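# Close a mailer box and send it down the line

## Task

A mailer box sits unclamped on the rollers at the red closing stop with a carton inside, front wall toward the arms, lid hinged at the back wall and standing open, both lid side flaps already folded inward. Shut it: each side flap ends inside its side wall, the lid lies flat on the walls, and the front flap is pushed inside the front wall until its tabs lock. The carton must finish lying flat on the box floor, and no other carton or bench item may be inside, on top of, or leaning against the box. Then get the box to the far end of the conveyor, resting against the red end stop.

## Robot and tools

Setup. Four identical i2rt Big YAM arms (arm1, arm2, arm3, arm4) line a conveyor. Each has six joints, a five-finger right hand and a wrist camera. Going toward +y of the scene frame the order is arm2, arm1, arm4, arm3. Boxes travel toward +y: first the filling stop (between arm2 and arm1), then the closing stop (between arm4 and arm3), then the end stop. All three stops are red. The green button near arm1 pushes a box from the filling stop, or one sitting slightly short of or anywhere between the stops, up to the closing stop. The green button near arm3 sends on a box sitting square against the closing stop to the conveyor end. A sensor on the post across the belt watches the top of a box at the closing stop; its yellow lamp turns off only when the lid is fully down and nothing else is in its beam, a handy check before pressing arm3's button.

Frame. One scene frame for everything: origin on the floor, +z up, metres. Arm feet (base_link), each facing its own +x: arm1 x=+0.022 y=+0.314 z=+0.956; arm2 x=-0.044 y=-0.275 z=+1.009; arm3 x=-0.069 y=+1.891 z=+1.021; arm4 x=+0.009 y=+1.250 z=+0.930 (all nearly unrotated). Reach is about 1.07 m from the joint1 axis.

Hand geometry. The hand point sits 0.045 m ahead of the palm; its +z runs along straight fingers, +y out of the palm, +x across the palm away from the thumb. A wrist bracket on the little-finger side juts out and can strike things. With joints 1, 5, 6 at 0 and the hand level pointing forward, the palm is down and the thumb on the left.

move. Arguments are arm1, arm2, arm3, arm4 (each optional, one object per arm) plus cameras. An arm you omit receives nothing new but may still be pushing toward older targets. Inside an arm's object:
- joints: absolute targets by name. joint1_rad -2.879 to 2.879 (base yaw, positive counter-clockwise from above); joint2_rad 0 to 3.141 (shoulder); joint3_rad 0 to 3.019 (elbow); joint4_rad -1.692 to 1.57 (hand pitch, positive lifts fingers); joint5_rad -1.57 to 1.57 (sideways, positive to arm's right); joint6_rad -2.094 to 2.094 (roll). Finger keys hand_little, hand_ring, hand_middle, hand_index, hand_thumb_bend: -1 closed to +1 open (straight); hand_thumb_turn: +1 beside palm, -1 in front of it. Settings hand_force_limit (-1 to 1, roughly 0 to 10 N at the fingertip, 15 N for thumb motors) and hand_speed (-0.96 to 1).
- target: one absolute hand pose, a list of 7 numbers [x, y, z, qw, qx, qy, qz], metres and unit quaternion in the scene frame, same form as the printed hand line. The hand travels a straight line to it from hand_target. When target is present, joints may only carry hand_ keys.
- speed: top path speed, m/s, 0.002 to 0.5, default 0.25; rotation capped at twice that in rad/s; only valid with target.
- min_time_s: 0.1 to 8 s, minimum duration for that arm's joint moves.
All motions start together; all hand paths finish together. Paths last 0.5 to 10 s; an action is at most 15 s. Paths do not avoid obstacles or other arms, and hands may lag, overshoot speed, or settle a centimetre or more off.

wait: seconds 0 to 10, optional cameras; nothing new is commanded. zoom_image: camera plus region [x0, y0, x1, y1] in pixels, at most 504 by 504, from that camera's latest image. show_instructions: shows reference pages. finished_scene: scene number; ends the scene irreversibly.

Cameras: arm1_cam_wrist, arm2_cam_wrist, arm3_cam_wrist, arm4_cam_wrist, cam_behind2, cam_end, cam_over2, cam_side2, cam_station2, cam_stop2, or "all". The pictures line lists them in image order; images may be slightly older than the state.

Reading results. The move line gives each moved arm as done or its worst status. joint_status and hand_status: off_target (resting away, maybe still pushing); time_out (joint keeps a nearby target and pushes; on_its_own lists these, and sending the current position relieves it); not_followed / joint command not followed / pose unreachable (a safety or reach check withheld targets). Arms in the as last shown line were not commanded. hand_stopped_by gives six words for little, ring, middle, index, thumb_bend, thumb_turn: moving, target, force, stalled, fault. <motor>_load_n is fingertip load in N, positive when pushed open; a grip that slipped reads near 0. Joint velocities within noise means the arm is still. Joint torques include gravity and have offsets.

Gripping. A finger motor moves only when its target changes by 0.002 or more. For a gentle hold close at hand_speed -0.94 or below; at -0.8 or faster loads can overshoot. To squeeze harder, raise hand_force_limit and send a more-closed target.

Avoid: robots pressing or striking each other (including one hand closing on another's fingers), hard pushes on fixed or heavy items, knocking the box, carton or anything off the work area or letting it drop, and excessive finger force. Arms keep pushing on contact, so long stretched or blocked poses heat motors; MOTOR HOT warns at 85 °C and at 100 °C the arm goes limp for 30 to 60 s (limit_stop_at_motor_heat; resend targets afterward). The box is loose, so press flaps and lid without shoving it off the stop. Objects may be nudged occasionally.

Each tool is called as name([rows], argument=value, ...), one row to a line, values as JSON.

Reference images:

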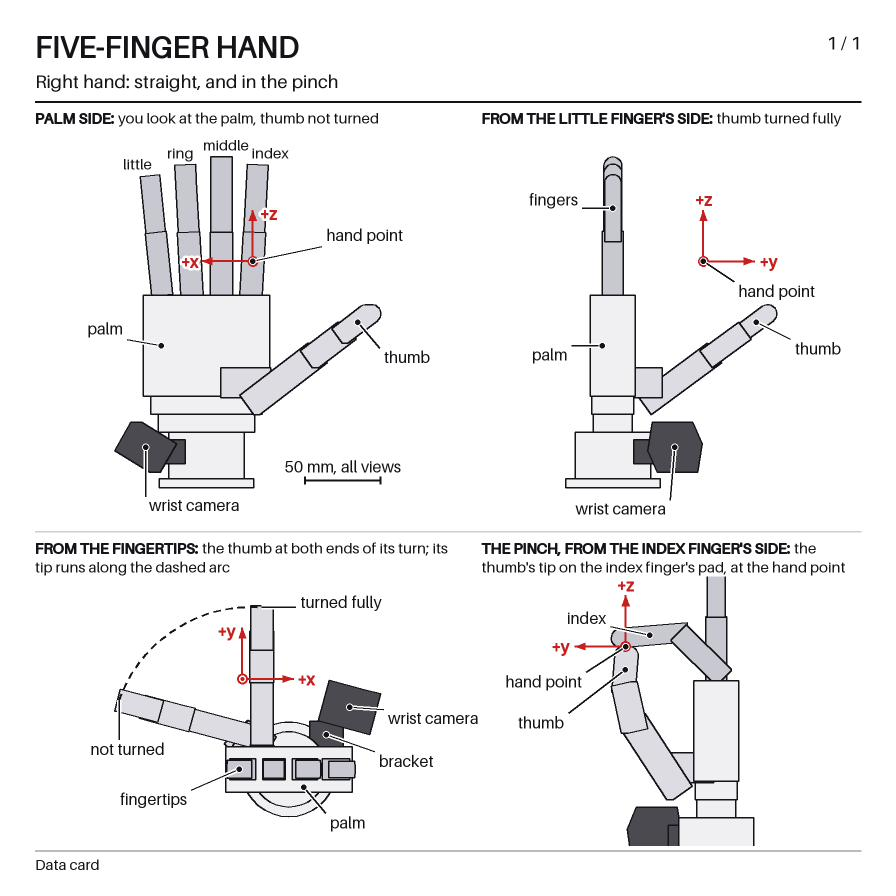

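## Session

move()

Scene clock: 0.00 s.
Joint torques (N m): no reading
Motor temperatures (°C): arm1=[32 32 36 31 31 28] | arm2=[31 28 36 30 30 30] | arm3=[31 35 33 28 28 31] | arm4=[32 32 40 32 30 29]
Heat: arm1: hottest joint3_rad 36 °C; arm2: hottest joint3_rad 36 °C; arm3: hottest joint2_rad 35 °C; arm4: hottest joint3_rad 40 °C.
Joint velocities: within noise
arm1.joint_positions: joint1_rad=+0.146 joint2_rad=+0.638 joint3_rad=+1.447 joint4_rad=-1.211 joint5_rad=+0.121 joint6_rad=-1.223 hand_little=+1.000 hand_ring=+1.000 hand_middle=+1.000 hand_index=+1.000 hand_thumb_turn=+1.000 hand_thumb_bend=+1.000 hand_force_limit=+0.000 hand_speed=-0.800
arm1.joint_status: not commanded
arm1.hand_stopped_by: target,target,target,target,target,target
arm1.little_load_n: 0.0
arm1.ring_load_n: 0.0
arm1.middle_load_n: 0.0
arm1.index_load_n: 0.0
arm1.thumb_bend_load_n: 0.0
arm1.thumb_turn_load_n: 0.0
arm1.hand: x=+0.2763 y=+0.2789 z=+1.4931 quat_wxyz=(-0.096, +0.827, -0.113, +0.542) (m; scene frame)
arm1.hand_target: x=+0.2742 y=+0.2784 z=+1.5065 quat_wxyz=(-0.100, +0.818, -0.113, +0.555) (m; scene frame)
arm1.hand_status: not commanded
arm2.joint_positions: joint1_rad=-0.143 joint2_rad=+0.629 joint3_rad=+1.377 joint4_rad=-1.236 joint5_rad=-0.055 joint6_rad=-1.030 hand_little=+1.000 hand_ring=+1.000 hand_middle=+1.000 hand_index=+1.000 hand_thumb_turn=+1.000 hand_thumb_bend=+1.000 hand_force_limit=+0.000 hand_speed=-0.800
arm2.joint_status: not commanded
arm2.hand_stopped_by: target,target,target,target,target,target
arm2.little_load_n: 0.0
arm2.ring_load_n: 0.0
arm2.middle_load_n: 0.0
arm2.index_load_n: 0.0
arm2.thumb_bend_load_n: 0.0
arm2.thumb_turn_load_n: 0.0
arm2.hand: x=+0.1904 y=-0.3606 z=+1.4990 quat_wxyz=(-0.100, +0.797, -0.316, +0.505) (m; scene frame)
arm2.hand_target: x=+0.1895 y=-0.3604 z=+1.5107 quat_wxyz=(-0.101, +0.791, -0.313, +0.516) (m; scene frame)
arm2.hand_status: not commanded
arm3.joint_positions: joint1_rad=-0.054 joint2_rad=+0.628 joint3_rad=+1.321 joint4_rad=-1.380 joint5_rad=+0.169 joint6_rad=-1.190 hand_little=+1.000 hand_ring=+1.000 hand_middle=+1.000 hand_index=+1.000 hand_thumb_turn=+1.000 hand_thumb_bend=+1.000 hand_force_limit=+0.000 hand_speed=-0.800
arm3.joint_status: not commanded
arm3.hand_stopped_by: target,target,target,target,target,target
arm3.little_load_n: 0.0
arm3.ring_load_n: 0.0
arm3.middle_load_n: 0.0
arm3.index_load_n: -0.5
arm3.thumb_bend_load_n: 0.0
arm3.thumb_turn_load_n: 0.0
arm3.hand: x=+0.1351 y=+1.7903 z=+1.4702 quat_wxyz=(+0.016, +0.864, -0.254, +0.434) (m; scene frame)
arm3.hand_target: x=+0.1354 y=+1.7902 z=+1.4826 quat_wxyz=(+0.014, +0.857, -0.253, +0.448) (m; scene frame)
arm3.hand_status: not commanded
arm4.joint_positions: joint1_rad=+0.153 joint2_rad=+0.612 joint3_rad=+1.413 joint4_rad=-1.173 joint5_rad=-0.084 joint6_rad=-1.263 hand_little=+1.000 hand_ring=+1.000 hand_middle=+1.000 hand_index=+1.000 hand_thumb_turn=+1.000 hand_thumb_bend=+1.000 hand_force_limit=+0.000 hand_speed=-0.800
arm4.joint_status: not commanded
arm4.hand_stopped_by: target,target,target,target,target,target
arm4.little_load_n: 0.0
arm4.ring_load_n: 0.0
arm4.middle_load_n: 0.0
arm4.index_load_n: 0.0
arm4.thumb_bend_load_n: 0.0
arm4.thumb_turn_load_n: 0.0
arm4.hand: x=+0.2648 y=+1.2823 z=+1.4637 quat_wxyz=(-0.192, +0.827, +0.003, +0.529) (m; scene frame)
arm4.hand_target: x=+0.2624 y=+1.2816 z=+1.4739 quat_wxyz=(-0.195, +0.820, +0.003, +0.538) (m; scene frame)
arm4.hand_status: not commanded
pictures: arm1_cam_wrist, arm2_cam_wrist, arm3_cam_wrist, arm4_cam_wrist, cam_behind2, cam_end, cam_over2, cam_side2, cam_station2, cam_stop2

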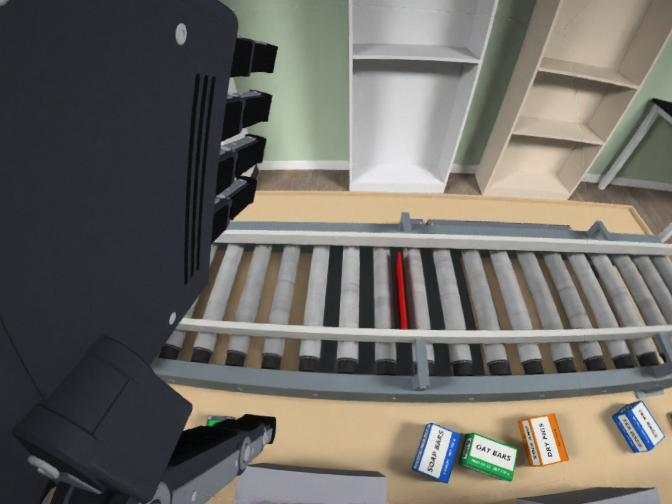

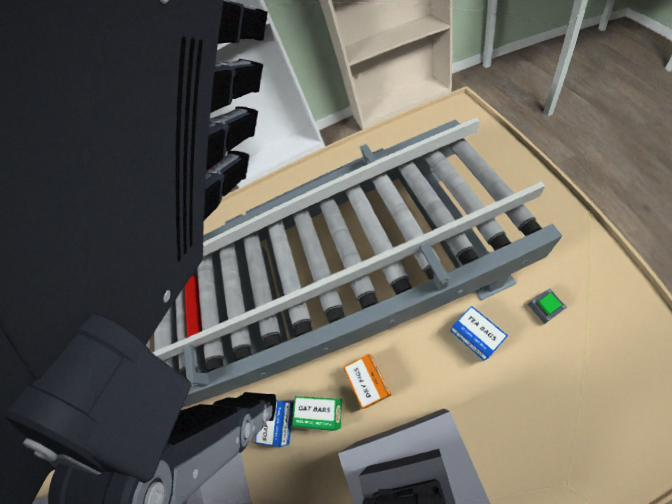

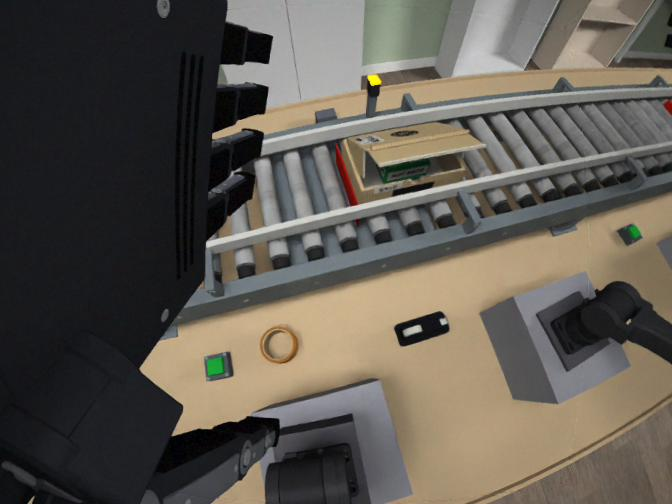

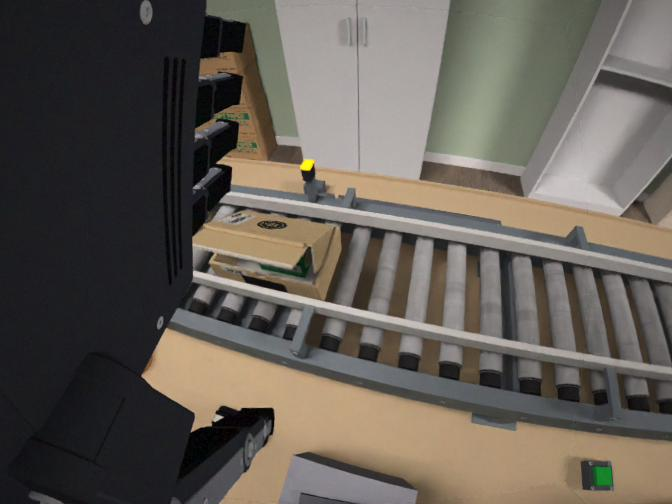

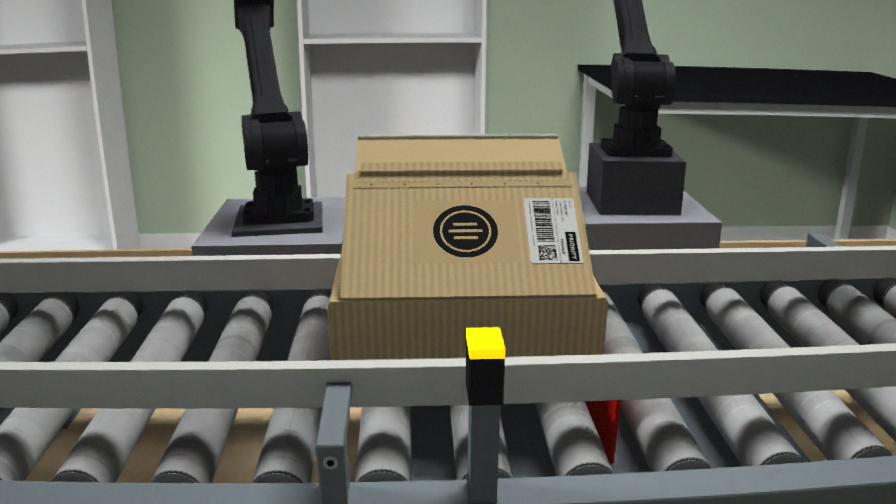

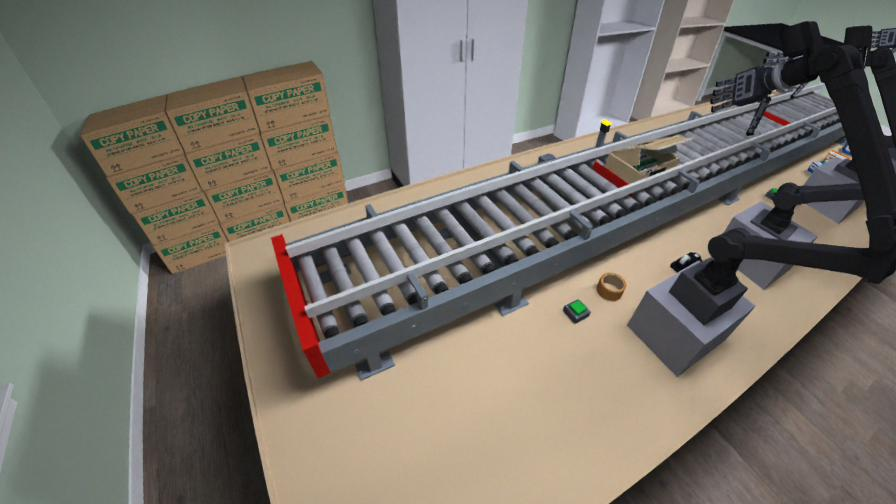

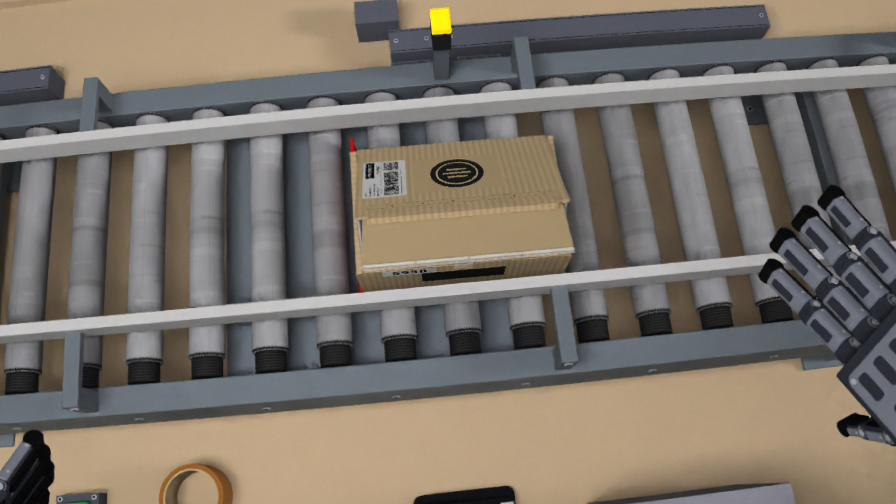

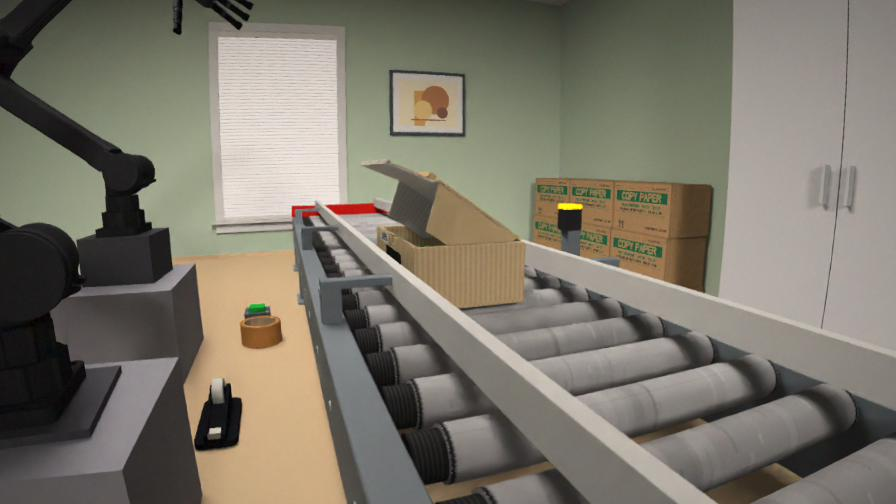

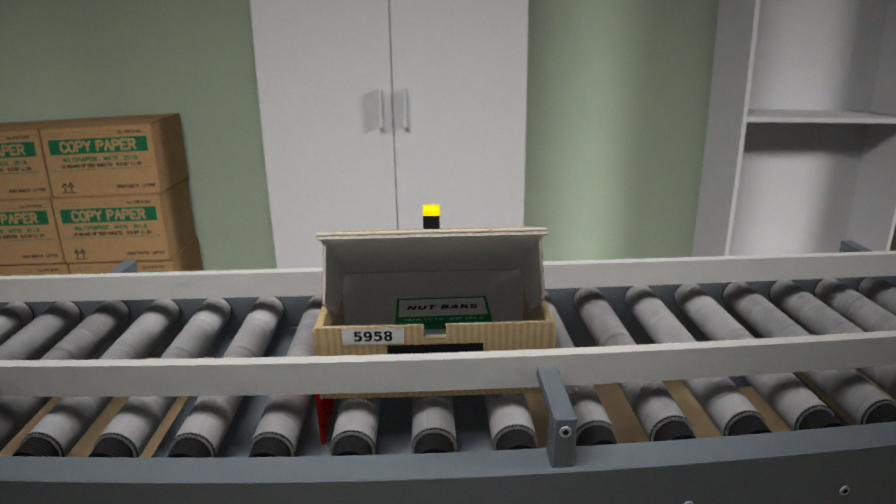

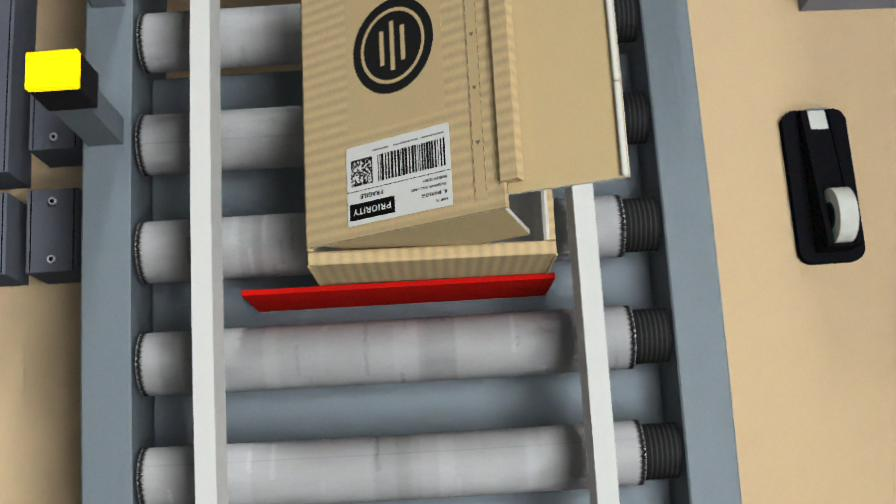

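zoom_image(camera="cam_side2", region=[300, 120, 620, 340])

zoom_image(camera="arm3_cam_wrist", region=[300, 80, 520, 250])

zoom_image(camera="cam_station2", region=[280, 180, 600, 400])

Scaled by 1.575 from the camera's 896x504 image, which has a finer 1280x720 frame.

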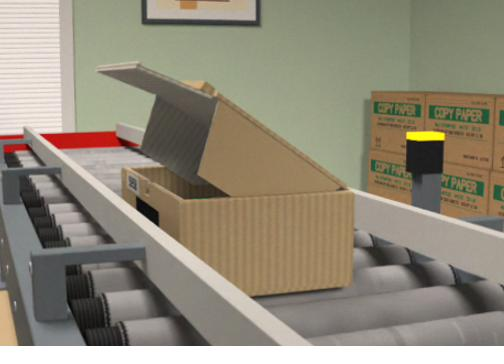

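Scaled by 2.291 from the camera's 672x504 image, which has a finer 960x720 frame.

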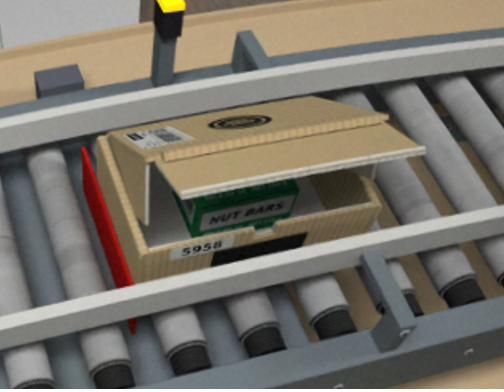

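Scaled by 1.575 from the camera's 896x504 image, which has a finer 1280x720 frame.

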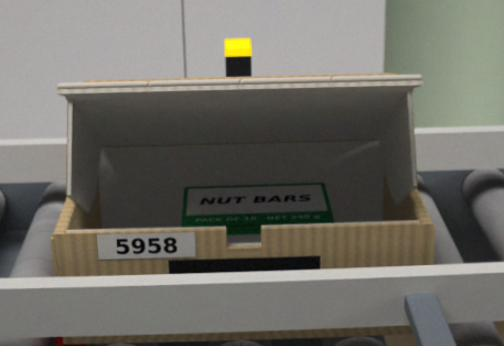

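move(arm3={"joints": {"joint1_rad": -0.85, "joint2_rad": 1.65, "joint3_rad": 0.76, "joint4_rad": 0.45, "joint5_rad": -0.85, "joint6_rad": -0.35, "hand_speed": 0.0}, "min_time_s": 3}, arm4={"joints": {"joint1_rad": 0.2, "joint4_rad": -1.6, "joint5_rad": 0.0, "joint6_rad": 1.7, "hand_speed": 0.0, "hand_little": -1, "hand_ring": -1, "hand_middle": -1, "hand_index": -1}, "min_time_s": 2}, cameras=["cam_side2", "arm3_cam_wrist"])

Scene clock: 34.67 s.
Joint torques (N m): arm1=[1.55 4.31 10.69 2.02 0.31 0.01] | arm2=[-0.56 0.26 7.75 2.02 0.05 0.03] | arm3=[-0.5 -10.34 6.01 2.52 -0.26 0.18] | arm4=[1.67 3.9 10.37 1.48 0.02 0.22]
Motor temperatures (°C): arm1=[32 32 43 31 31 28] | arm2=[31 28 41 30 30 30] | arm3=[31 35 38 29 28 31] | arm4=[32 32 46 32 30 29]
Heat: arm1: hottest joint3_rad 43 °C; arm2: hottest joint3_rad 41 °C; arm3: hottest joint3_rad 38 °C; arm4: hottest joint3_rad 46 °C.
move: arm3 done; arm4 done
Joint velocities: within noise
arm1, arm2: as last shown
arm3.joint_positions: joint1_rad=-0.847 joint2_rad=+1.646 joint3_rad=+0.756 joint4_rad=+0.432 joint5_rad=-0.849 joint6_rad=-0.365 hand_little=+1.000 hand_ring=+1.000 hand_middle=+1.000 hand_index=+1.000 hand_thumb_turn=+1.000 hand_thumb_bend=+1.000 hand_force_limit=+0.000 hand_speed=+0.000
arm3.joint_status: all done
arm3.hand_stopped_by: target,target,target,target,target,target
arm3.little_load_n: 0.0
arm3.ring_load_n: 0.0
arm3.middle_load_n: 0.0
arm3.index_load_n: 0.0
arm3.thumb_bend_load_n: 0.0
arm3.thumb_turn_load_n: 0.0
arm3.hand: x=+0.3620 y=+1.5879 z=+1.0813 quat_wxyz=(-0.421, +0.570, -0.564, +0.424) (m; scene frame)
arm3.hand_target: x=+0.3636 y=+1.5844 z=+1.0837 quat_wxyz=(-0.423, +0.566, -0.564, +0.428) (m; scene frame)
arm3.hand_status: not commanded
arm4.joint_positions: joint1_rad=+0.187 joint2_rad=+0.612 joint3_rad=+1.413 joint4_rad=-1.590 joint5_rad=-0.003 joint6_rad=+1.689 hand_little=-1.000 hand_ring=-1.000 hand_middle=-1.000 hand_index=-1.000 hand_thumb_turn=+1.000 hand_thumb_bend=+1.000 hand_force_limit=+0.000 hand_speed=+0.000
arm4.joint_status: all done
arm4.hand_stopped_by: target,target,target,target,target,target
arm4.little_load_n: 0.0
arm4.ring_load_n: 0.0
arm4.middle_load_n: 0.0
arm4.index_load_n: 0.0
arm4.thumb_bend_load_n: 0.0
arm4.thumb_turn_load_n: 0.0
arm4.hand: x=+0.2185 y=+1.3696 z=+1.4437 quat_wxyz=(-0.370, +0.081, -0.922, -0.081) (m; scene frame)
arm4.hand_target: x=+0.2137 y=+1.3703 z=+1.4509 quat_wxyz=(-0.373, +0.081, -0.920, -0.085) (m; scene frame)
arm4.hand_status: not commanded
pictures: arm3_cam_wrist, cam_side2

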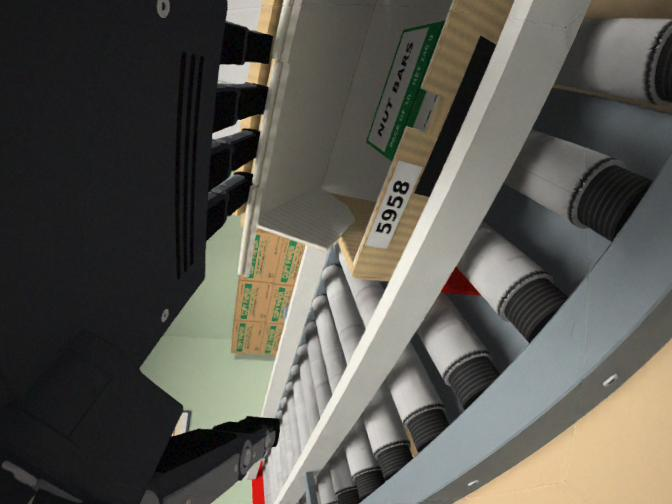

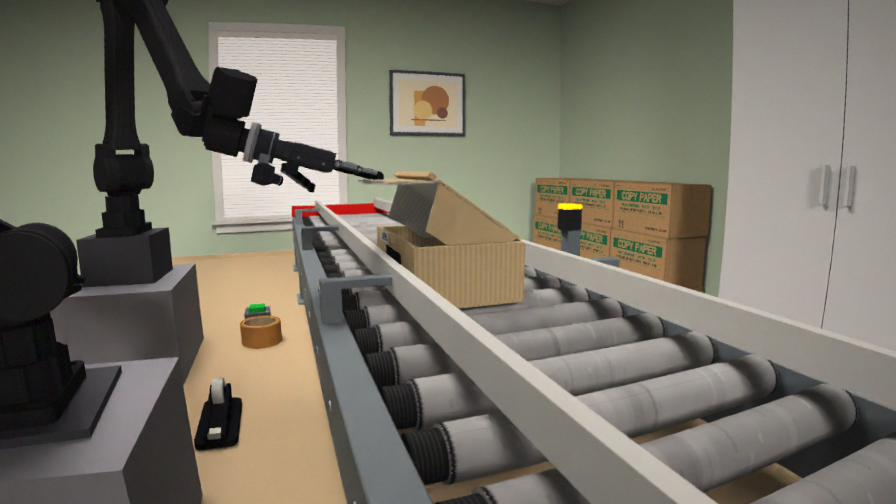

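move(arm3={"target": [0.315, 1.572, 1.05, 0.3954, -0.5862, 0.5862, -0.3954], "speed": 0.2})

move(arm3={"target": [0.36, 1.567, 0.983, 0.3954, -0.5862, 0.5862, -0.3954], "speed": 0.15}, cameras=["cam_side2", "cam_over2"])

zoom_image(camera="cam_side2", region=[320, 130, 560, 310])

Scene clock: 39.63 s.
Joint torques (N m): arm1=[1.55 4.25 10.69 2 0.3 0.01] | arm2=[0.5 -0.09 7.69 2.07 -0.04 0.01] | arm3=[-0.21 -9.76 5.91 1.33 -0.39 -0.12] | arm4=[1.67 3.96 10.37 1.47 0.02 0.21]
Motor temperatures (°C): arm1=[32 32 43 31 31 28] | arm2=[31 28 42 30 30 30] | arm3=[31 35 38 29 28 31] | arm4=[32 32 46 32 30 29]
Heat: arm1: hottest joint3_rad 43 °C; arm2: hottest joint3_rad 42 °C; arm3: hottest joint3_rad 38 °C; arm4: hottest joint3_rad 46 °C.
move: arm3 done
Joint velocities: within noise
arm1, arm2, arm4: as last shown
arm3.joint_positions: joint1_rad=-0.940 joint2_rad=+1.646 joint3_rad=+0.747 joint4_rad=+0.269 joint5_rad=-0.885 joint6_rad=-0.513 hand_little=+1.000 hand_ring=+1.000 hand_middle=+1.000 hand_index=+1.000 hand_thumb_turn=+1.000 hand_thumb_bend=+1.000 hand_force_limit=+0.000 hand_speed=+0.000
arm3.joint_status: not commanded
arm3.hand_stopped_by: target,target,target,target,target,target
arm3.little_load_n: 0.0
arm3.ring_load_n: -0.5
arm3.middle_load_n: 0.0
arm3.index_load_n: 0.0
arm3.thumb_bend_load_n: 0.0
arm3.thumb_turn_load_n: -0.5
arm3.hand: x=+0.3146 y=+1.5719 z=+1.0540 quat_wxyz=(-0.397, +0.582, -0.588, +0.398) (m; scene frame)
arm3.hand_target: x=+0.3150 y=+1.5720 z=+1.0501 quat_wxyz=(-0.395, +0.586, -0.586, +0.396) (m; scene frame)
arm3.hand_status: done (0.004 m and 0.6 deg from the pose sent, 0.059 m and 5.4 deg at the start)
pictures: none

Scene clock: 40.73 s.
Joint torques (N m): arm1=[1.55 4.25 10.69 2 0.3 0.01] | arm2=[-1.03 0.62 7.76 1.96 -0.01 0.06] | arm3=[0.44 -11.16 6.82 2.45 -0.27 0.19] | arm4=[1.67 3.96 10.37 1.48 0.01 0.22]
Motor temperatures (°C): arm1=[32 32 43 31 31 28] | arm2=[31 28 42 30 30 30] | arm3=[31 35 38 29 28 31] | arm4=[32 32 46 32 30 29]
Heat: arm1: hottest joint3_rad 43 °C; arm2: hottest joint3_rad 42 °C; arm3: hottest joint3_rad 38 °C; arm4: hottest joint3_rad 46 °C.
move: arm3 off_target
Joint velocities: within noise
arm1, arm2, arm4: as last shown
arm3.joint_positions: joint1_rad=-0.868 joint2_rad=+1.875 joint3_rad=+0.778 joint4_rad=+0.468 joint5_rad=-0.825 joint6_rad=-0.477 hand_little=+1.000 hand_ring=+1.000 hand_middle=+1.000 hand_index=+1.000 hand_thumb_turn=+1.000 hand_thumb_bend=+1.000 hand_force_limit=+0.000 hand_speed=+0.000
arm3.joint_status: not commanded
arm3.hand_stopped_by: target,target,target,target,target,target
arm3.little_load_n: 0.0
arm3.ring_load_n: 0.0
arm3.middle_load_n: 0.0
arm3.index_load_n: -0.5
arm3.thumb_bend_load_n: 0.0
arm3.thumb_turn_load_n: 0.0
arm3.hand: x=+0.3469 y=+1.5775 z=+0.9777 quat_wxyz=(-0.394, +0.588, -0.593, +0.384) (m; scene frame)
arm3.hand_target: x=+0.3596 y=+1.5673 z=+0.9835 quat_wxyz=(-0.395, +0.586, -0.586, +0.395) (m; scene frame)
arm3.hand_status: off_target (0.018 m and 1.5 deg from the pose sent, 0.084 m and 0.6 deg at the start)
pictures: cam_over2, cam_side2

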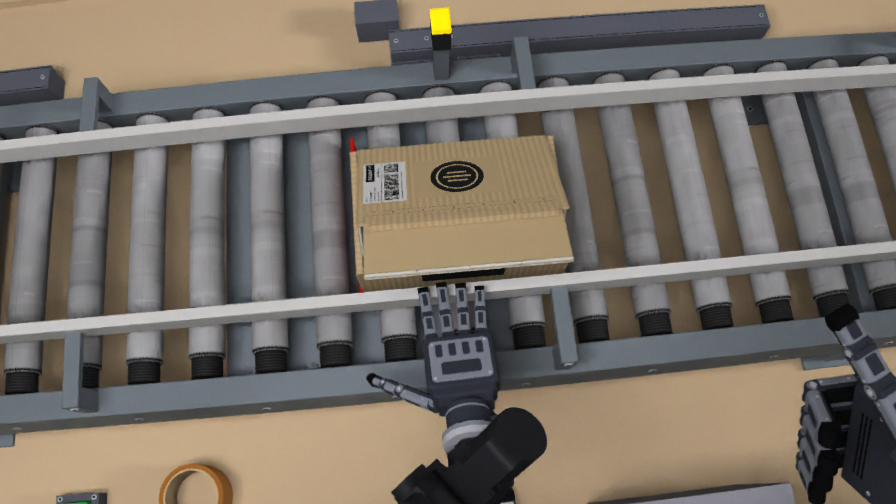

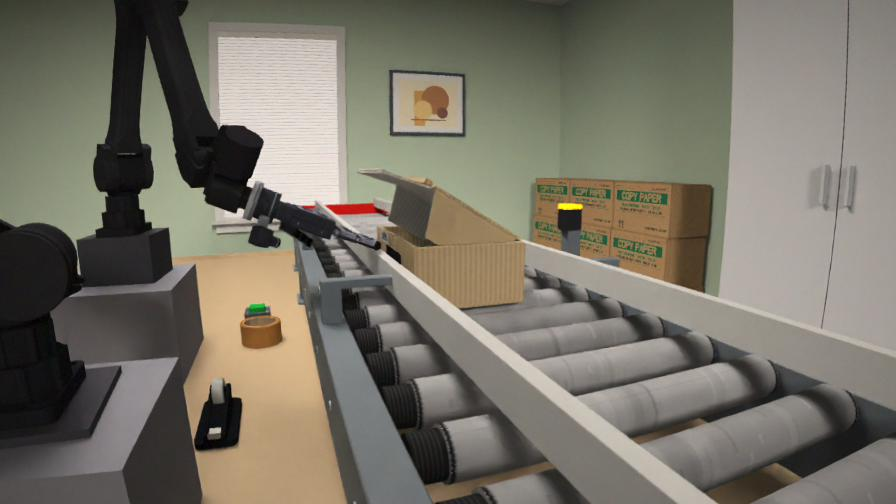

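Scaled by 2.100 from the camera's 896x504 image, which has a finer 1280x720 frame.

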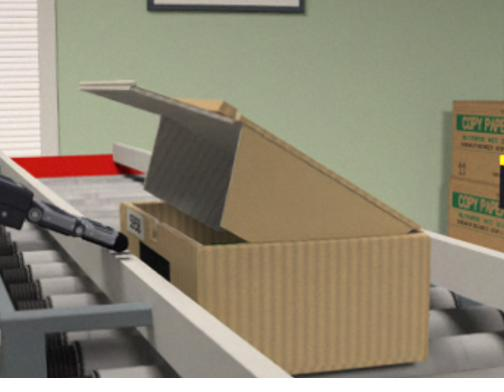

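move(arm3={"target": [0.475, 1.563, 0.978, 0.3954, -0.5862, 0.5862, -0.3954], "speed": 0.1}, cameras=["cam_side2", "cam_over2"])

zoom_image(camera="cam_side2", region=[320, 130, 560, 310])

Scene clock: 50.93 s.
Joint torques (N m): arm1=[1.55 4.25 10.69 2 0.3 0.01] | arm2=[-0.38 0.73 7.76 1.87 -0.03 0.07] | arm3=[3.02 -11.69 10.09 1.87 0.23 0.15] | arm4=[1.73 3.9 10.37 1.5 0.02 0.21]
Motor temperatures (°C): arm1=[32 32 44 31 31 28] | arm2=[31 28 43 30 30 30] | arm3=[31 35 40 29 28 31] | arm4=[32 32 47 32 30 29]
Heat: arm1: hottest joint3_rad 44 °C; arm2: hottest joint3_rad 43 °C; arm3: hottest joint3_rad 40 °C; arm4: hottest joint3_rad 47 °C.
move: arm3 off_target
Joint velocities: within noise
arm1, arm2, arm4: as last shown
arm2.little_load_n: -0.5
arm3.joint_positions: joint1_rad=-0.740 joint2_rad=+1.989 joint3_rad=+0.972 joint4_rad=+0.477 joint5_rad=-0.691 joint6_rad=-0.355 hand_little=+1.000 hand_ring=+1.000 hand_middle=+1.000 hand_index=+1.000 hand_thumb_turn=+1.000 hand_thumb_bend=+1.000 hand_force_limit=+0.000 hand_speed=+0.000
arm3.joint_status: not commanded
arm3.hand_stopped_by: target,target,target,target,target,target
arm3.little_load_n: 0.0
arm3.ring_load_n: 0.0
arm3.middle_load_n: 0.0
arm3.index_load_n: 0.0
arm3.thumb_bend_load_n: 0.0
arm3.thumb_turn_load_n: 0.0
arm3.hand: x=+0.4378 y=+1.5599 z=+0.9766 quat_wxyz=(-0.387, +0.578, -0.601, +0.393) (m; scene frame)
arm3.hand_target: x=+0.4726 y=+1.5652 z=+0.9794 quat_wxyz=(-0.396, +0.586, -0.586, +0.396) (m; scene frame)
arm3.hand_status: off_target (0.037 m and 2.2 deg from the pose sent, 0.129 m and 1.5 deg at the start)
pictures: cam_over2, cam_side2

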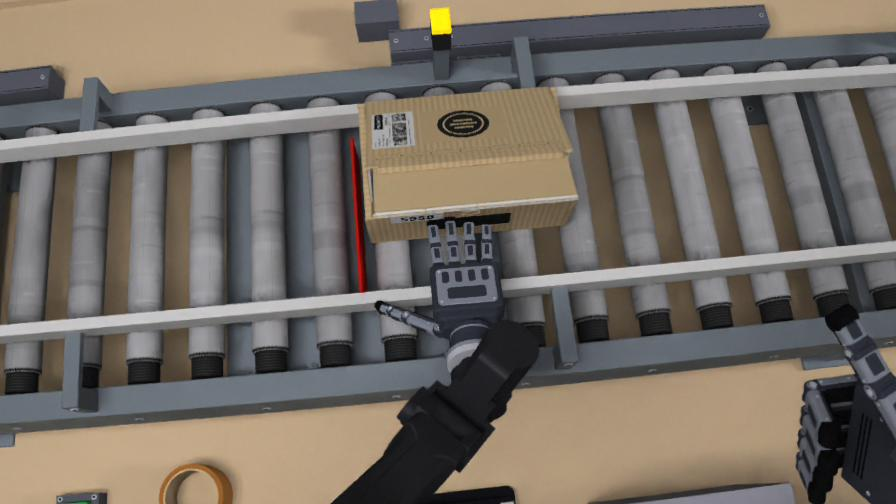

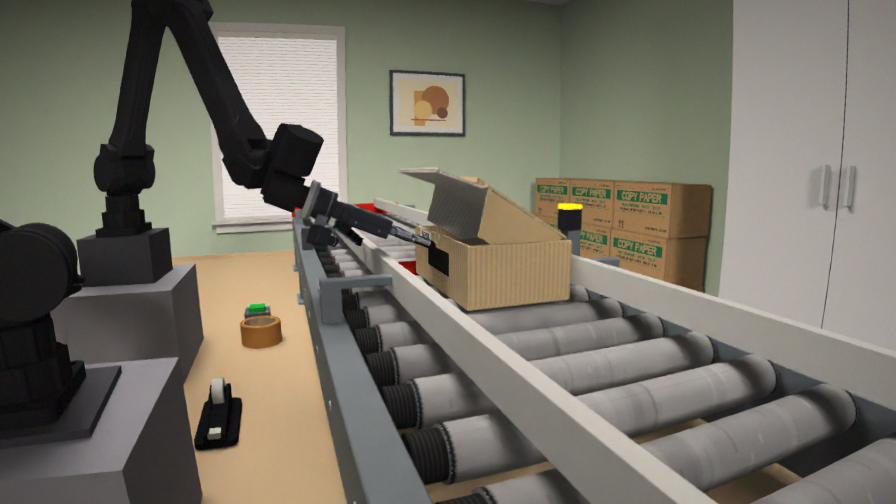

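Scaled by 2.100 from the camera's 896x504 image, which has a finer 1280x720 frame.

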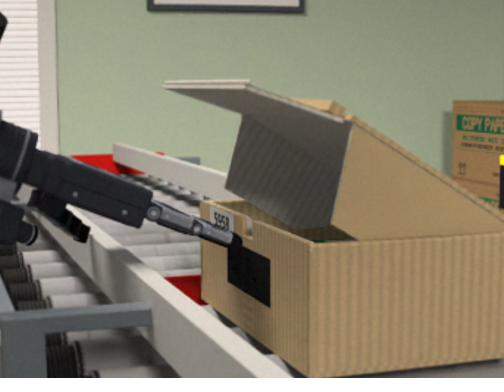

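move(arm3={"target": [0.31, 1.60, 1.07, 0.3954, -0.5862, 0.5862, -0.3954], "speed": 0.25}, cameras=[])

move(arm3={"joints": {"joint1_rad": -0.18, "joint2_rad": 1.65, "joint3_rad": 0.60, "joint4_rad": 1.0, "joint5_rad": 1.30, "joint6_rad": 0.955}, "min_time_s": 2.5}, arm4={"target": [0.615, 1.515, 1.20, 0, -0.1305, 0.9914, 0], "speed": 0.2}, cameras=["cam_side2", "cam_over2"])

move(arm3={"target": [0.550, 1.585, 1.195, 0.3246, 0.3246, 0.6282, -0.6282], "speed": 0.2}, cameras=["cam_side2", "cam_over2"])

zoom_image(camera="cam_side2", region=[340, 110, 580, 290])

Scene clock: 61.60 s.
Joint torques (N m): arm1=[1.49 4.25 10.7 2 0.3 0.01] | arm2=[-0.09 0.73 7.49 1.83 0.03 0.04] | arm3=[-0.21 -9.82 6.04 1.29 -0.42 -0.13] | arm4=[1.73 3.9 10.37 1.48 0.02 0.21]
Motor temperatures (°C): arm1=[32 32 45 31 31 28] | arm2=[31 28 43 30 30 30] | arm3=[31 36 40 29 28 31] | arm4=[32 32 47 32 30 29]
Heat: arm1: hottest joint3_rad 45 °C; arm2: hottest joint3_rad 43 °C; arm3: hottest joint3_rad 40 °C; arm4: hottest joint3_rad 47 °C.
move: arm3 done
Joint velocities: within noise
arm1, arm2, arm4: as last shown
arm2.little_load_n: 0.0
arm3.joint_positions: joint1_rad=-0.912 joint2_rad=+1.557 joint3_rad=+0.685 joint4_rad=+0.248 joint5_rad=-0.860 joint6_rad=-0.487 hand_little=+1.000 hand_ring=+1.000 hand_middle=+1.000 hand_index=+1.000 hand_thumb_turn=+1.000 hand_thumb_bend=+1.000 hand_force_limit=+0.000 hand_speed=+0.000
arm3.joint_status: not commanded
arm3.hand_stopped_by: target,target,target,target,target,target
arm3.little_load_n: 0.0
arm3.ring_load_n: 0.0
arm3.middle_load_n: 0.0
arm3.index_load_n: 0.0
arm3.thumb_bend_load_n: 0.0
arm3.thumb_turn_load_n: 0.0
arm3.hand: x=+0.3089 y=+1.6004 z=+1.0669 quat_wxyz=(-0.397, +0.581, -0.592, +0.392) (m; scene frame)
arm3.hand_target: x=+0.3100 y=+1.6000 z=+1.0699 quat_wxyz=(-0.396, +0.586, -0.586, +0.395) (m; scene frame)
arm3.hand_status: done (0.003 m and 1.0 deg from the pose sent, 0.163 m and 2.2 deg at the start)
pictures: none
No camera images: "cameras" was empty.

Scene clock: 64.83 s.
Joint torques (N m): arm1=[1.49 4.25 10.69 2 0.31 0.01] | arm2=[-0.56 1.26 7.64 1.8 0.06 0.01] | arm3=[-0.26 -8 4.71 2.29 0.16 0.22] | arm4=[1.67 -19.25 15.68 0.12 -0.2 -0.03]
Motor temperatures (°C): arm1=[32 32 45 31 31 28] | arm2=[31 28 43 30 30 30] | arm3=[31 36 40 29 28 31] | arm4=[32 32 48 32 30 29]
Heat: arm1: hottest joint3_rad 45 °C; arm2: hottest joint3_rad 43 °C; arm3: hottest joint3_rad 40 °C; arm4: hottest joint3_rad 48 °C.
move: arm3 done; arm4 off_target
Joint velocities: within noise
arm1, arm2: as last shown
arm3.joint_positions: joint1_rad=-0.181 joint2_rad=+1.636 joint3_rad=+0.600 joint4_rad=+0.982 joint5_rad=+1.298 joint6_rad=+0.940 hand_little=+1.000 hand_ring=+1.000 hand_middle=+1.000 hand_index=+1.000 hand_thumb_turn=+1.000 hand_thumb_bend=+1.000 hand_force_limit=+0.000 hand_speed=+0.000
arm3.joint_status: all done
arm3.hand_stopped_by: target,target,target,target,target,target
arm3.little_load_n: 0.0
arm3.ring_load_n: 0.0
arm3.middle_load_n: 0.0
arm3.index_load_n: 0.0
arm3.thumb_bend_load_n: 0.0
arm3.thumb_turn_load_n: -0.5
arm3.hand: x=+0.3756 y=+1.6097 z=+1.1766 quat_wxyz=(-0.314, -0.296, -0.649, +0.627) (m; scene frame)
arm3.hand_target: x=+0.3763 y=+1.6097 z=+1.1745 quat_wxyz=(-0.320, -0.302, -0.645, +0.624) (m; scene frame)
arm3.hand_status: not commanded
arm4.joint_positions: joint1_rad=+0.207 joint2_rad=+1.941 joint3_rad=+2.091 joint4_rad=-1.676 joint5_rad=-0.002 joint6_rad=+1.653 hand_little=-1.000 hand_ring=-1.000 hand_middle=-1.000 hand_index=-1.000 hand_thumb_turn=+1.000 hand_thumb_bend=+1.000 hand_force_limit=+0.000 hand_speed=+0.000
arm4.joint_status: not commanded
arm4.hand_stopped_by: target,target,target,target,target,target
arm4.little_load_n: 0.0
arm4.ring_load_n: 0.0
arm4.middle_load_n: 0.0
arm4.index_load_n: 0.0
arm4.thumb_bend_load_n: 0.0
arm4.thumb_turn_load_n: 0.0
arm4.hand: x=+0.6088 y=+1.5035 z=+1.1766 quat_wxyz=(-0.019, +0.115, -0.993, -0.007) (m; scene frame)
arm4.hand_target: x=+0.6136 y=+1.5144 z=+1.1994 quat_wxyz=(-0.041, +0.127, -0.991, -0.013) (m; scene frame)
arm4.hand_status: off_target (0.027 m and 2.9 deg from the pose sent, 0.488 m and 44.7 deg at the start; a joint's target at an end of its range on 29 of 97 steps)
pictures: cam_over2, cam_side2

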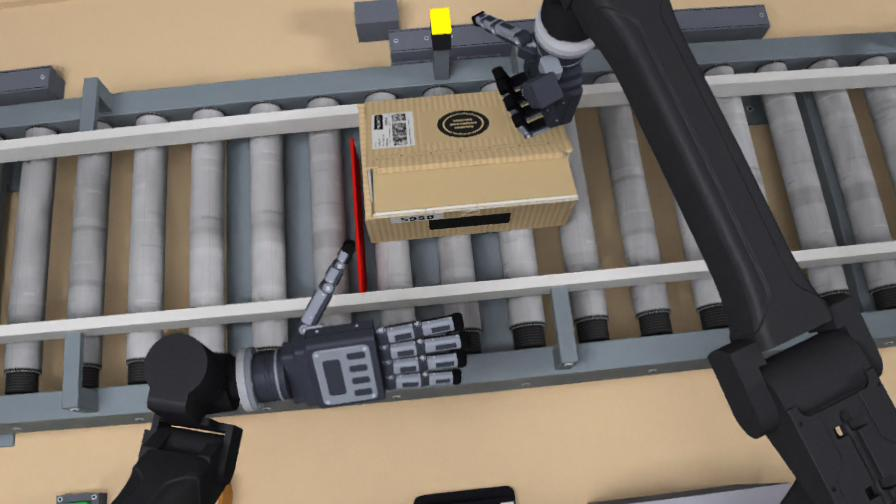

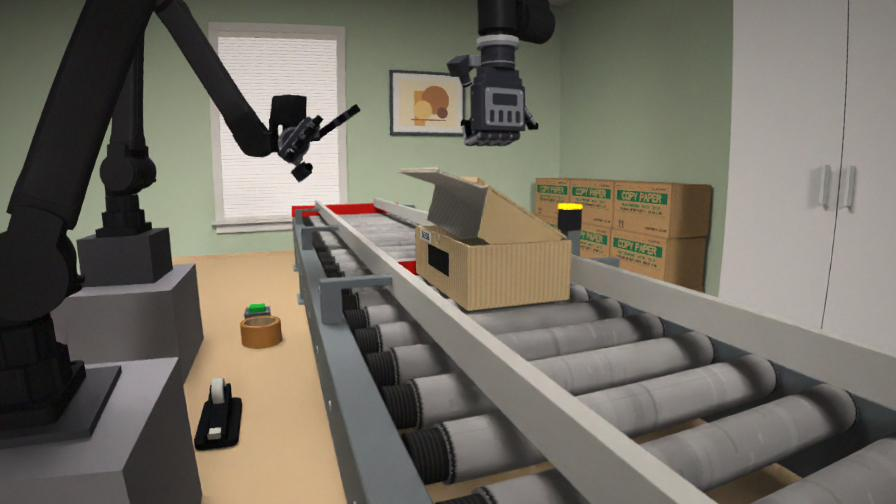

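Scene clock: 66.33 s.
Joint torques (N m): arm1=[1.49 4.25 10.69 2.02 0.3 0.01] | arm2=[-1.14 0.97 7.64 1.87 0.02 0.05] | arm3=[-0.09 -14.21 8.68 1.21 0.13 -0.01] | arm4=[1.67 -19.49 15.73 0.13 -0.19 -0.03]
Motor temperatures (°C): arm1=[32 32 45 31 31 28] | arm2=[31 28 43 30 30 30] | arm3=[31 36 40 29 28 31] | arm4=[32 33 49 32 30 29]
Heat: arm1: hottest joint3_rad 45 °C; arm2: hottest joint3_rad 43 °C; arm3: hottest joint3_rad 40 °C; arm4: hottest joint3_rad 49 °C.
move: arm3 off_target
Joint velocities: within noise
arm1, arm2, arm4: as last shown
arm3.joint_positions: joint1_rad=-0.149 joint2_rad=+1.943 joint3_rad=+1.105 joint4_rad=+0.830 joint5_rad=+1.370 joint6_rad=+0.940 hand_little=+1.000 hand_ring=+1.000 hand_middle=+1.000 hand_index=+1.000 hand_thumb_turn=+1.000 hand_thumb_bend=+1.000 hand_force_limit=+0.000 hand_speed=+0.000
arm3.joint_status: not commanded
arm3.hand_stopped_by: target,target,target,target,target,target
arm3.little_load_n: 0.0
arm3.ring_load_n: 0.0
arm3.middle_load_n: 0.0
arm3.index_load_n: 0.0
arm3.thumb_bend_load_n: 0.0
arm3.thumb_turn_load_n: -0.5
arm3.hand: x=+0.5371 y=+1.5840 z=+1.1860 quat_wxyz=(-0.318, -0.322, -0.631, +0.630) (m; scene frame)
arm3.hand_target: x=+0.5494 y=+1.5852 z=+1.1949 quat_wxyz=(-0.325, -0.324, -0.628, +0.628) (m; scene frame)
arm3.hand_status: off_target (0.016 m and 0.9 deg from the pose sent, 0.177 m and 4.2 deg at the start)
pictures: cam_over2, cam_side2

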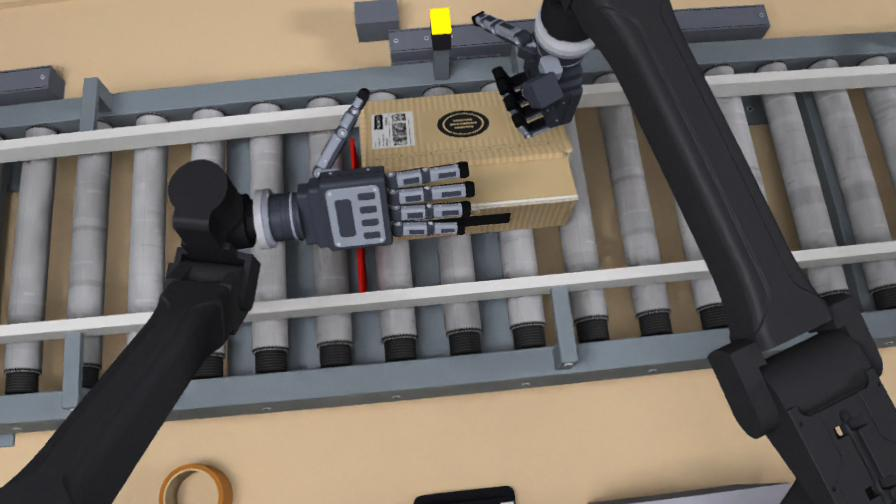

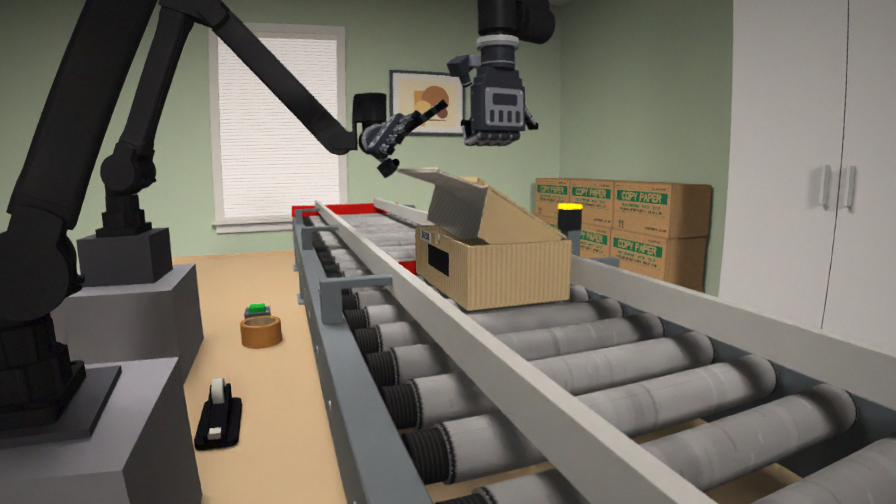

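Scaled by 2.100 from the camera's 896x504 image, which has a finer 1280x720 frame.

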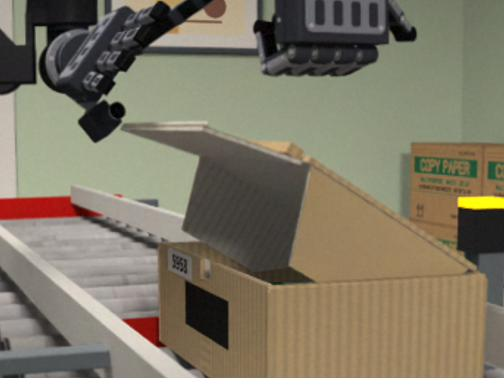

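move(cameras=["cam_side2","cam_station2"])

zoom_image(camera="cam_side2", region=[320, 130, 560, 310])

Scene clock: 81.17 s.
Joint torques (N m): arm1=[1.49 4.25 10.69 1.99 0.3 0.01] | arm2=[-0.09 0.32 7.95 1.8 0.03 0.03] | arm3=[0.09 -14.27 8.68 1.17 0.13 -0.01] | arm4=[1.73 -19.49 15.75 0.12 -0.19 -0.03]
Motor temperatures (°C): arm1=[32 32 46 31 31 28] | arm2=[31 28 44 30 30 30] | arm3=[31 38 41 28 28 31] | arm4=[32 36 53 32 31 29]
Heat: arm1: hottest joint3_rad 46 °C; arm2: hottest joint3_rad 44 °C; arm3: hottest joint3_rad 41 °C; arm4: hottest joint3_rad 53 °C.
Joint velocities: within noise
arm1.joint_positions: joint1_rad=+0.146 joint2_rad=+0.638 joint3_rad=+1.447 joint4_rad=-1.211 joint5_rad=+0.121 joint6_rad=-1.223 hand_little=+1.000 hand_ring=+1.000 hand_middle=+1.000 hand_index=+1.000 hand_thumb_turn=+1.000 hand_thumb_bend=+1.000 hand_force_limit=+0.000 hand_speed=-0.800
arm1.joint_status: not commanded
arm1.hand_stopped_by: target,target,target,target,target,target
arm1.little_load_n: 0.0
arm1.ring_load_n: 0.0
arm1.middle_load_n: 0.0
arm1.index_load_n: 0.0
arm1.thumb_bend_load_n: 0.0
arm1.thumb_turn_load_n: 0.0
arm1.hand: x=+0.2763 y=+0.2789 z=+1.4931 quat_wxyz=(-0.096, +0.827, -0.113, +0.542) (m; scene frame)
arm1.hand_target: x=+0.2742 y=+0.2784 z=+1.5065 quat_wxyz=(-0.100, +0.818, -0.113, +0.555) (m; scene frame)
arm1.hand_status: not commanded
arm2.joint_positions: joint1_rad=-0.143 joint2_rad=+0.629 joint3_rad=+1.377 joint4_rad=-1.236 joint5_rad=-0.055 joint6_rad=-1.030 hand_little=+1.000 hand_ring=+1.000 hand_middle=+1.000 hand_index=+1.000 hand_thumb_turn=+1.000 hand_thumb_bend=+1.000 hand_force_limit=+0.000 hand_speed=-0.800
arm2.joint_status: not commanded
arm2.hand_stopped_by: target,target,target,target,target,target
arm2.little_load_n: 0.0
arm2.ring_load_n: 0.0
arm2.middle_load_n: 0.0
arm2.index_load_n: 0.0
arm2.thumb_bend_load_n: 0.0
arm2.thumb_turn_load_n: 0.0
arm2.hand: x=+0.1904 y=-0.3606 z=+1.4990 quat_wxyz=(-0.100, +0.797, -0.316, +0.505) (m; scene frame)
arm2.hand_target: x=+0.1895 y=-0.3604 z=+1.5107 quat_wxyz=(-0.101, +0.791, -0.313, +0.516) (m; scene frame)
arm2.hand_status: not commanded
arm3.joint_positions: joint1_rad=-0.149 joint2_rad=+1.943 joint3_rad=+1.105 joint4_rad=+0.830 joint5_rad=+1.371 joint6_rad=+0.940 hand_little=+1.000 hand_ring=+1.000 hand_middle=+1.000 hand_index=+1.000 hand_thumb_turn=+1.000 hand_thumb_bend=+1.000 hand_force_limit=+0.000 hand_speed=+0.000
arm3.joint_status: not commanded
arm3.hand_stopped_by: target,target,target,target,target,target
arm3.little_load_n: 0.0
arm3.ring_load_n: 0.0
arm3.middle_load_n: 0.0
arm3.index_load_n: 0.0
arm3.thumb_bend_load_n: 0.0
arm3.thumb_turn_load_n: -0.5
arm3.hand: x=+0.5370 y=+1.5840 z=+1.1860 quat_wxyz=(-0.318, -0.322, -0.631, +0.630) (m; scene frame)
arm3.hand_target: x=+0.5494 y=+1.5852 z=+1.1950 quat_wxyz=(-0.325, -0.325, -0.628, +0.628) (m; scene frame)
arm3.hand_status: off_target (0.016 m and 0.9 deg from the pose sent, 0.177 m and 4.2 deg at the start)
arm4.joint_positions: joint1_rad=+0.207 joint2_rad=+1.941 joint3_rad=+2.091 joint4_rad=-1.676 joint5_rad=-0.002 joint6_rad=+1.653 hand_little=-1.000 hand_ring=-1.000 hand_middle=-1.000 hand_index=-1.000 hand_thumb_turn=+1.000 hand_thumb_bend=+1.000 hand_force_limit=+0.000 hand_speed=+0.000
arm4.joint_status: not commanded
arm4.hand_stopped_by: target,target,target,target,target,target
arm4.little_load_n: 0.0
arm4.ring_load_n: 0.0
arm4.middle_load_n: 0.0
arm4.index_load_n: 0.0
arm4.thumb_bend_load_n: 0.0
arm4.thumb_turn_load_n: 0.0
arm4.hand: x=+0.6087 y=+1.5035 z=+1.1766 quat_wxyz=(-0.019, +0.116, -0.993, -0.007) (m; scene frame)
arm4.hand_target: x=+0.6136 y=+1.5144 z=+1.1994 quat_wxyz=(-0.041, +0.127, -0.991, -0.013) (m; scene frame)
arm4.hand_status: not commanded
pictures: cam_side2, cam_station2

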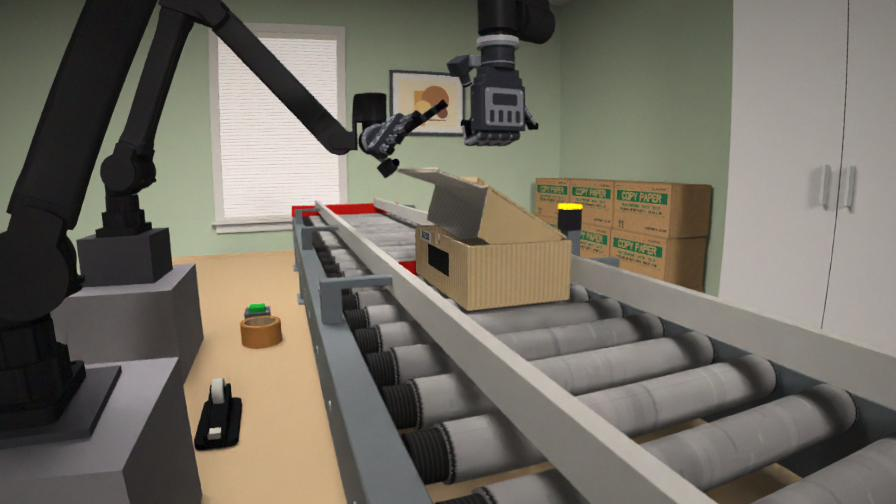

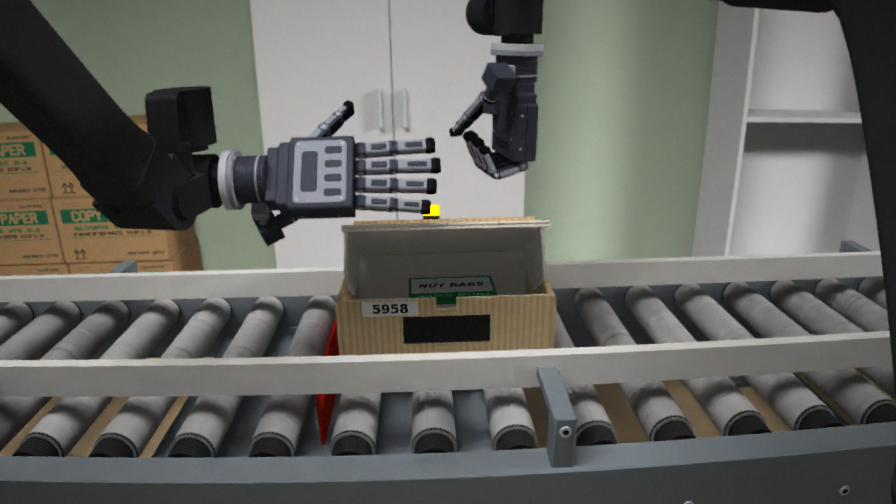

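Scaled by 2.100 from the camera's 896x504 image, which has a finer 1280x720 frame.

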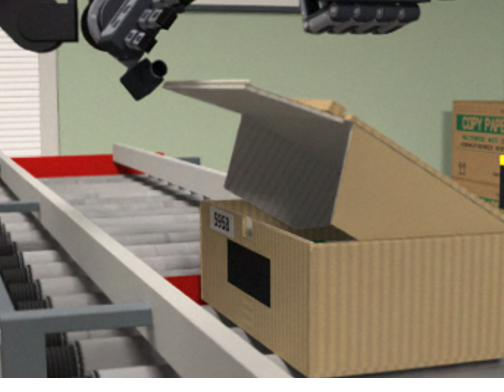

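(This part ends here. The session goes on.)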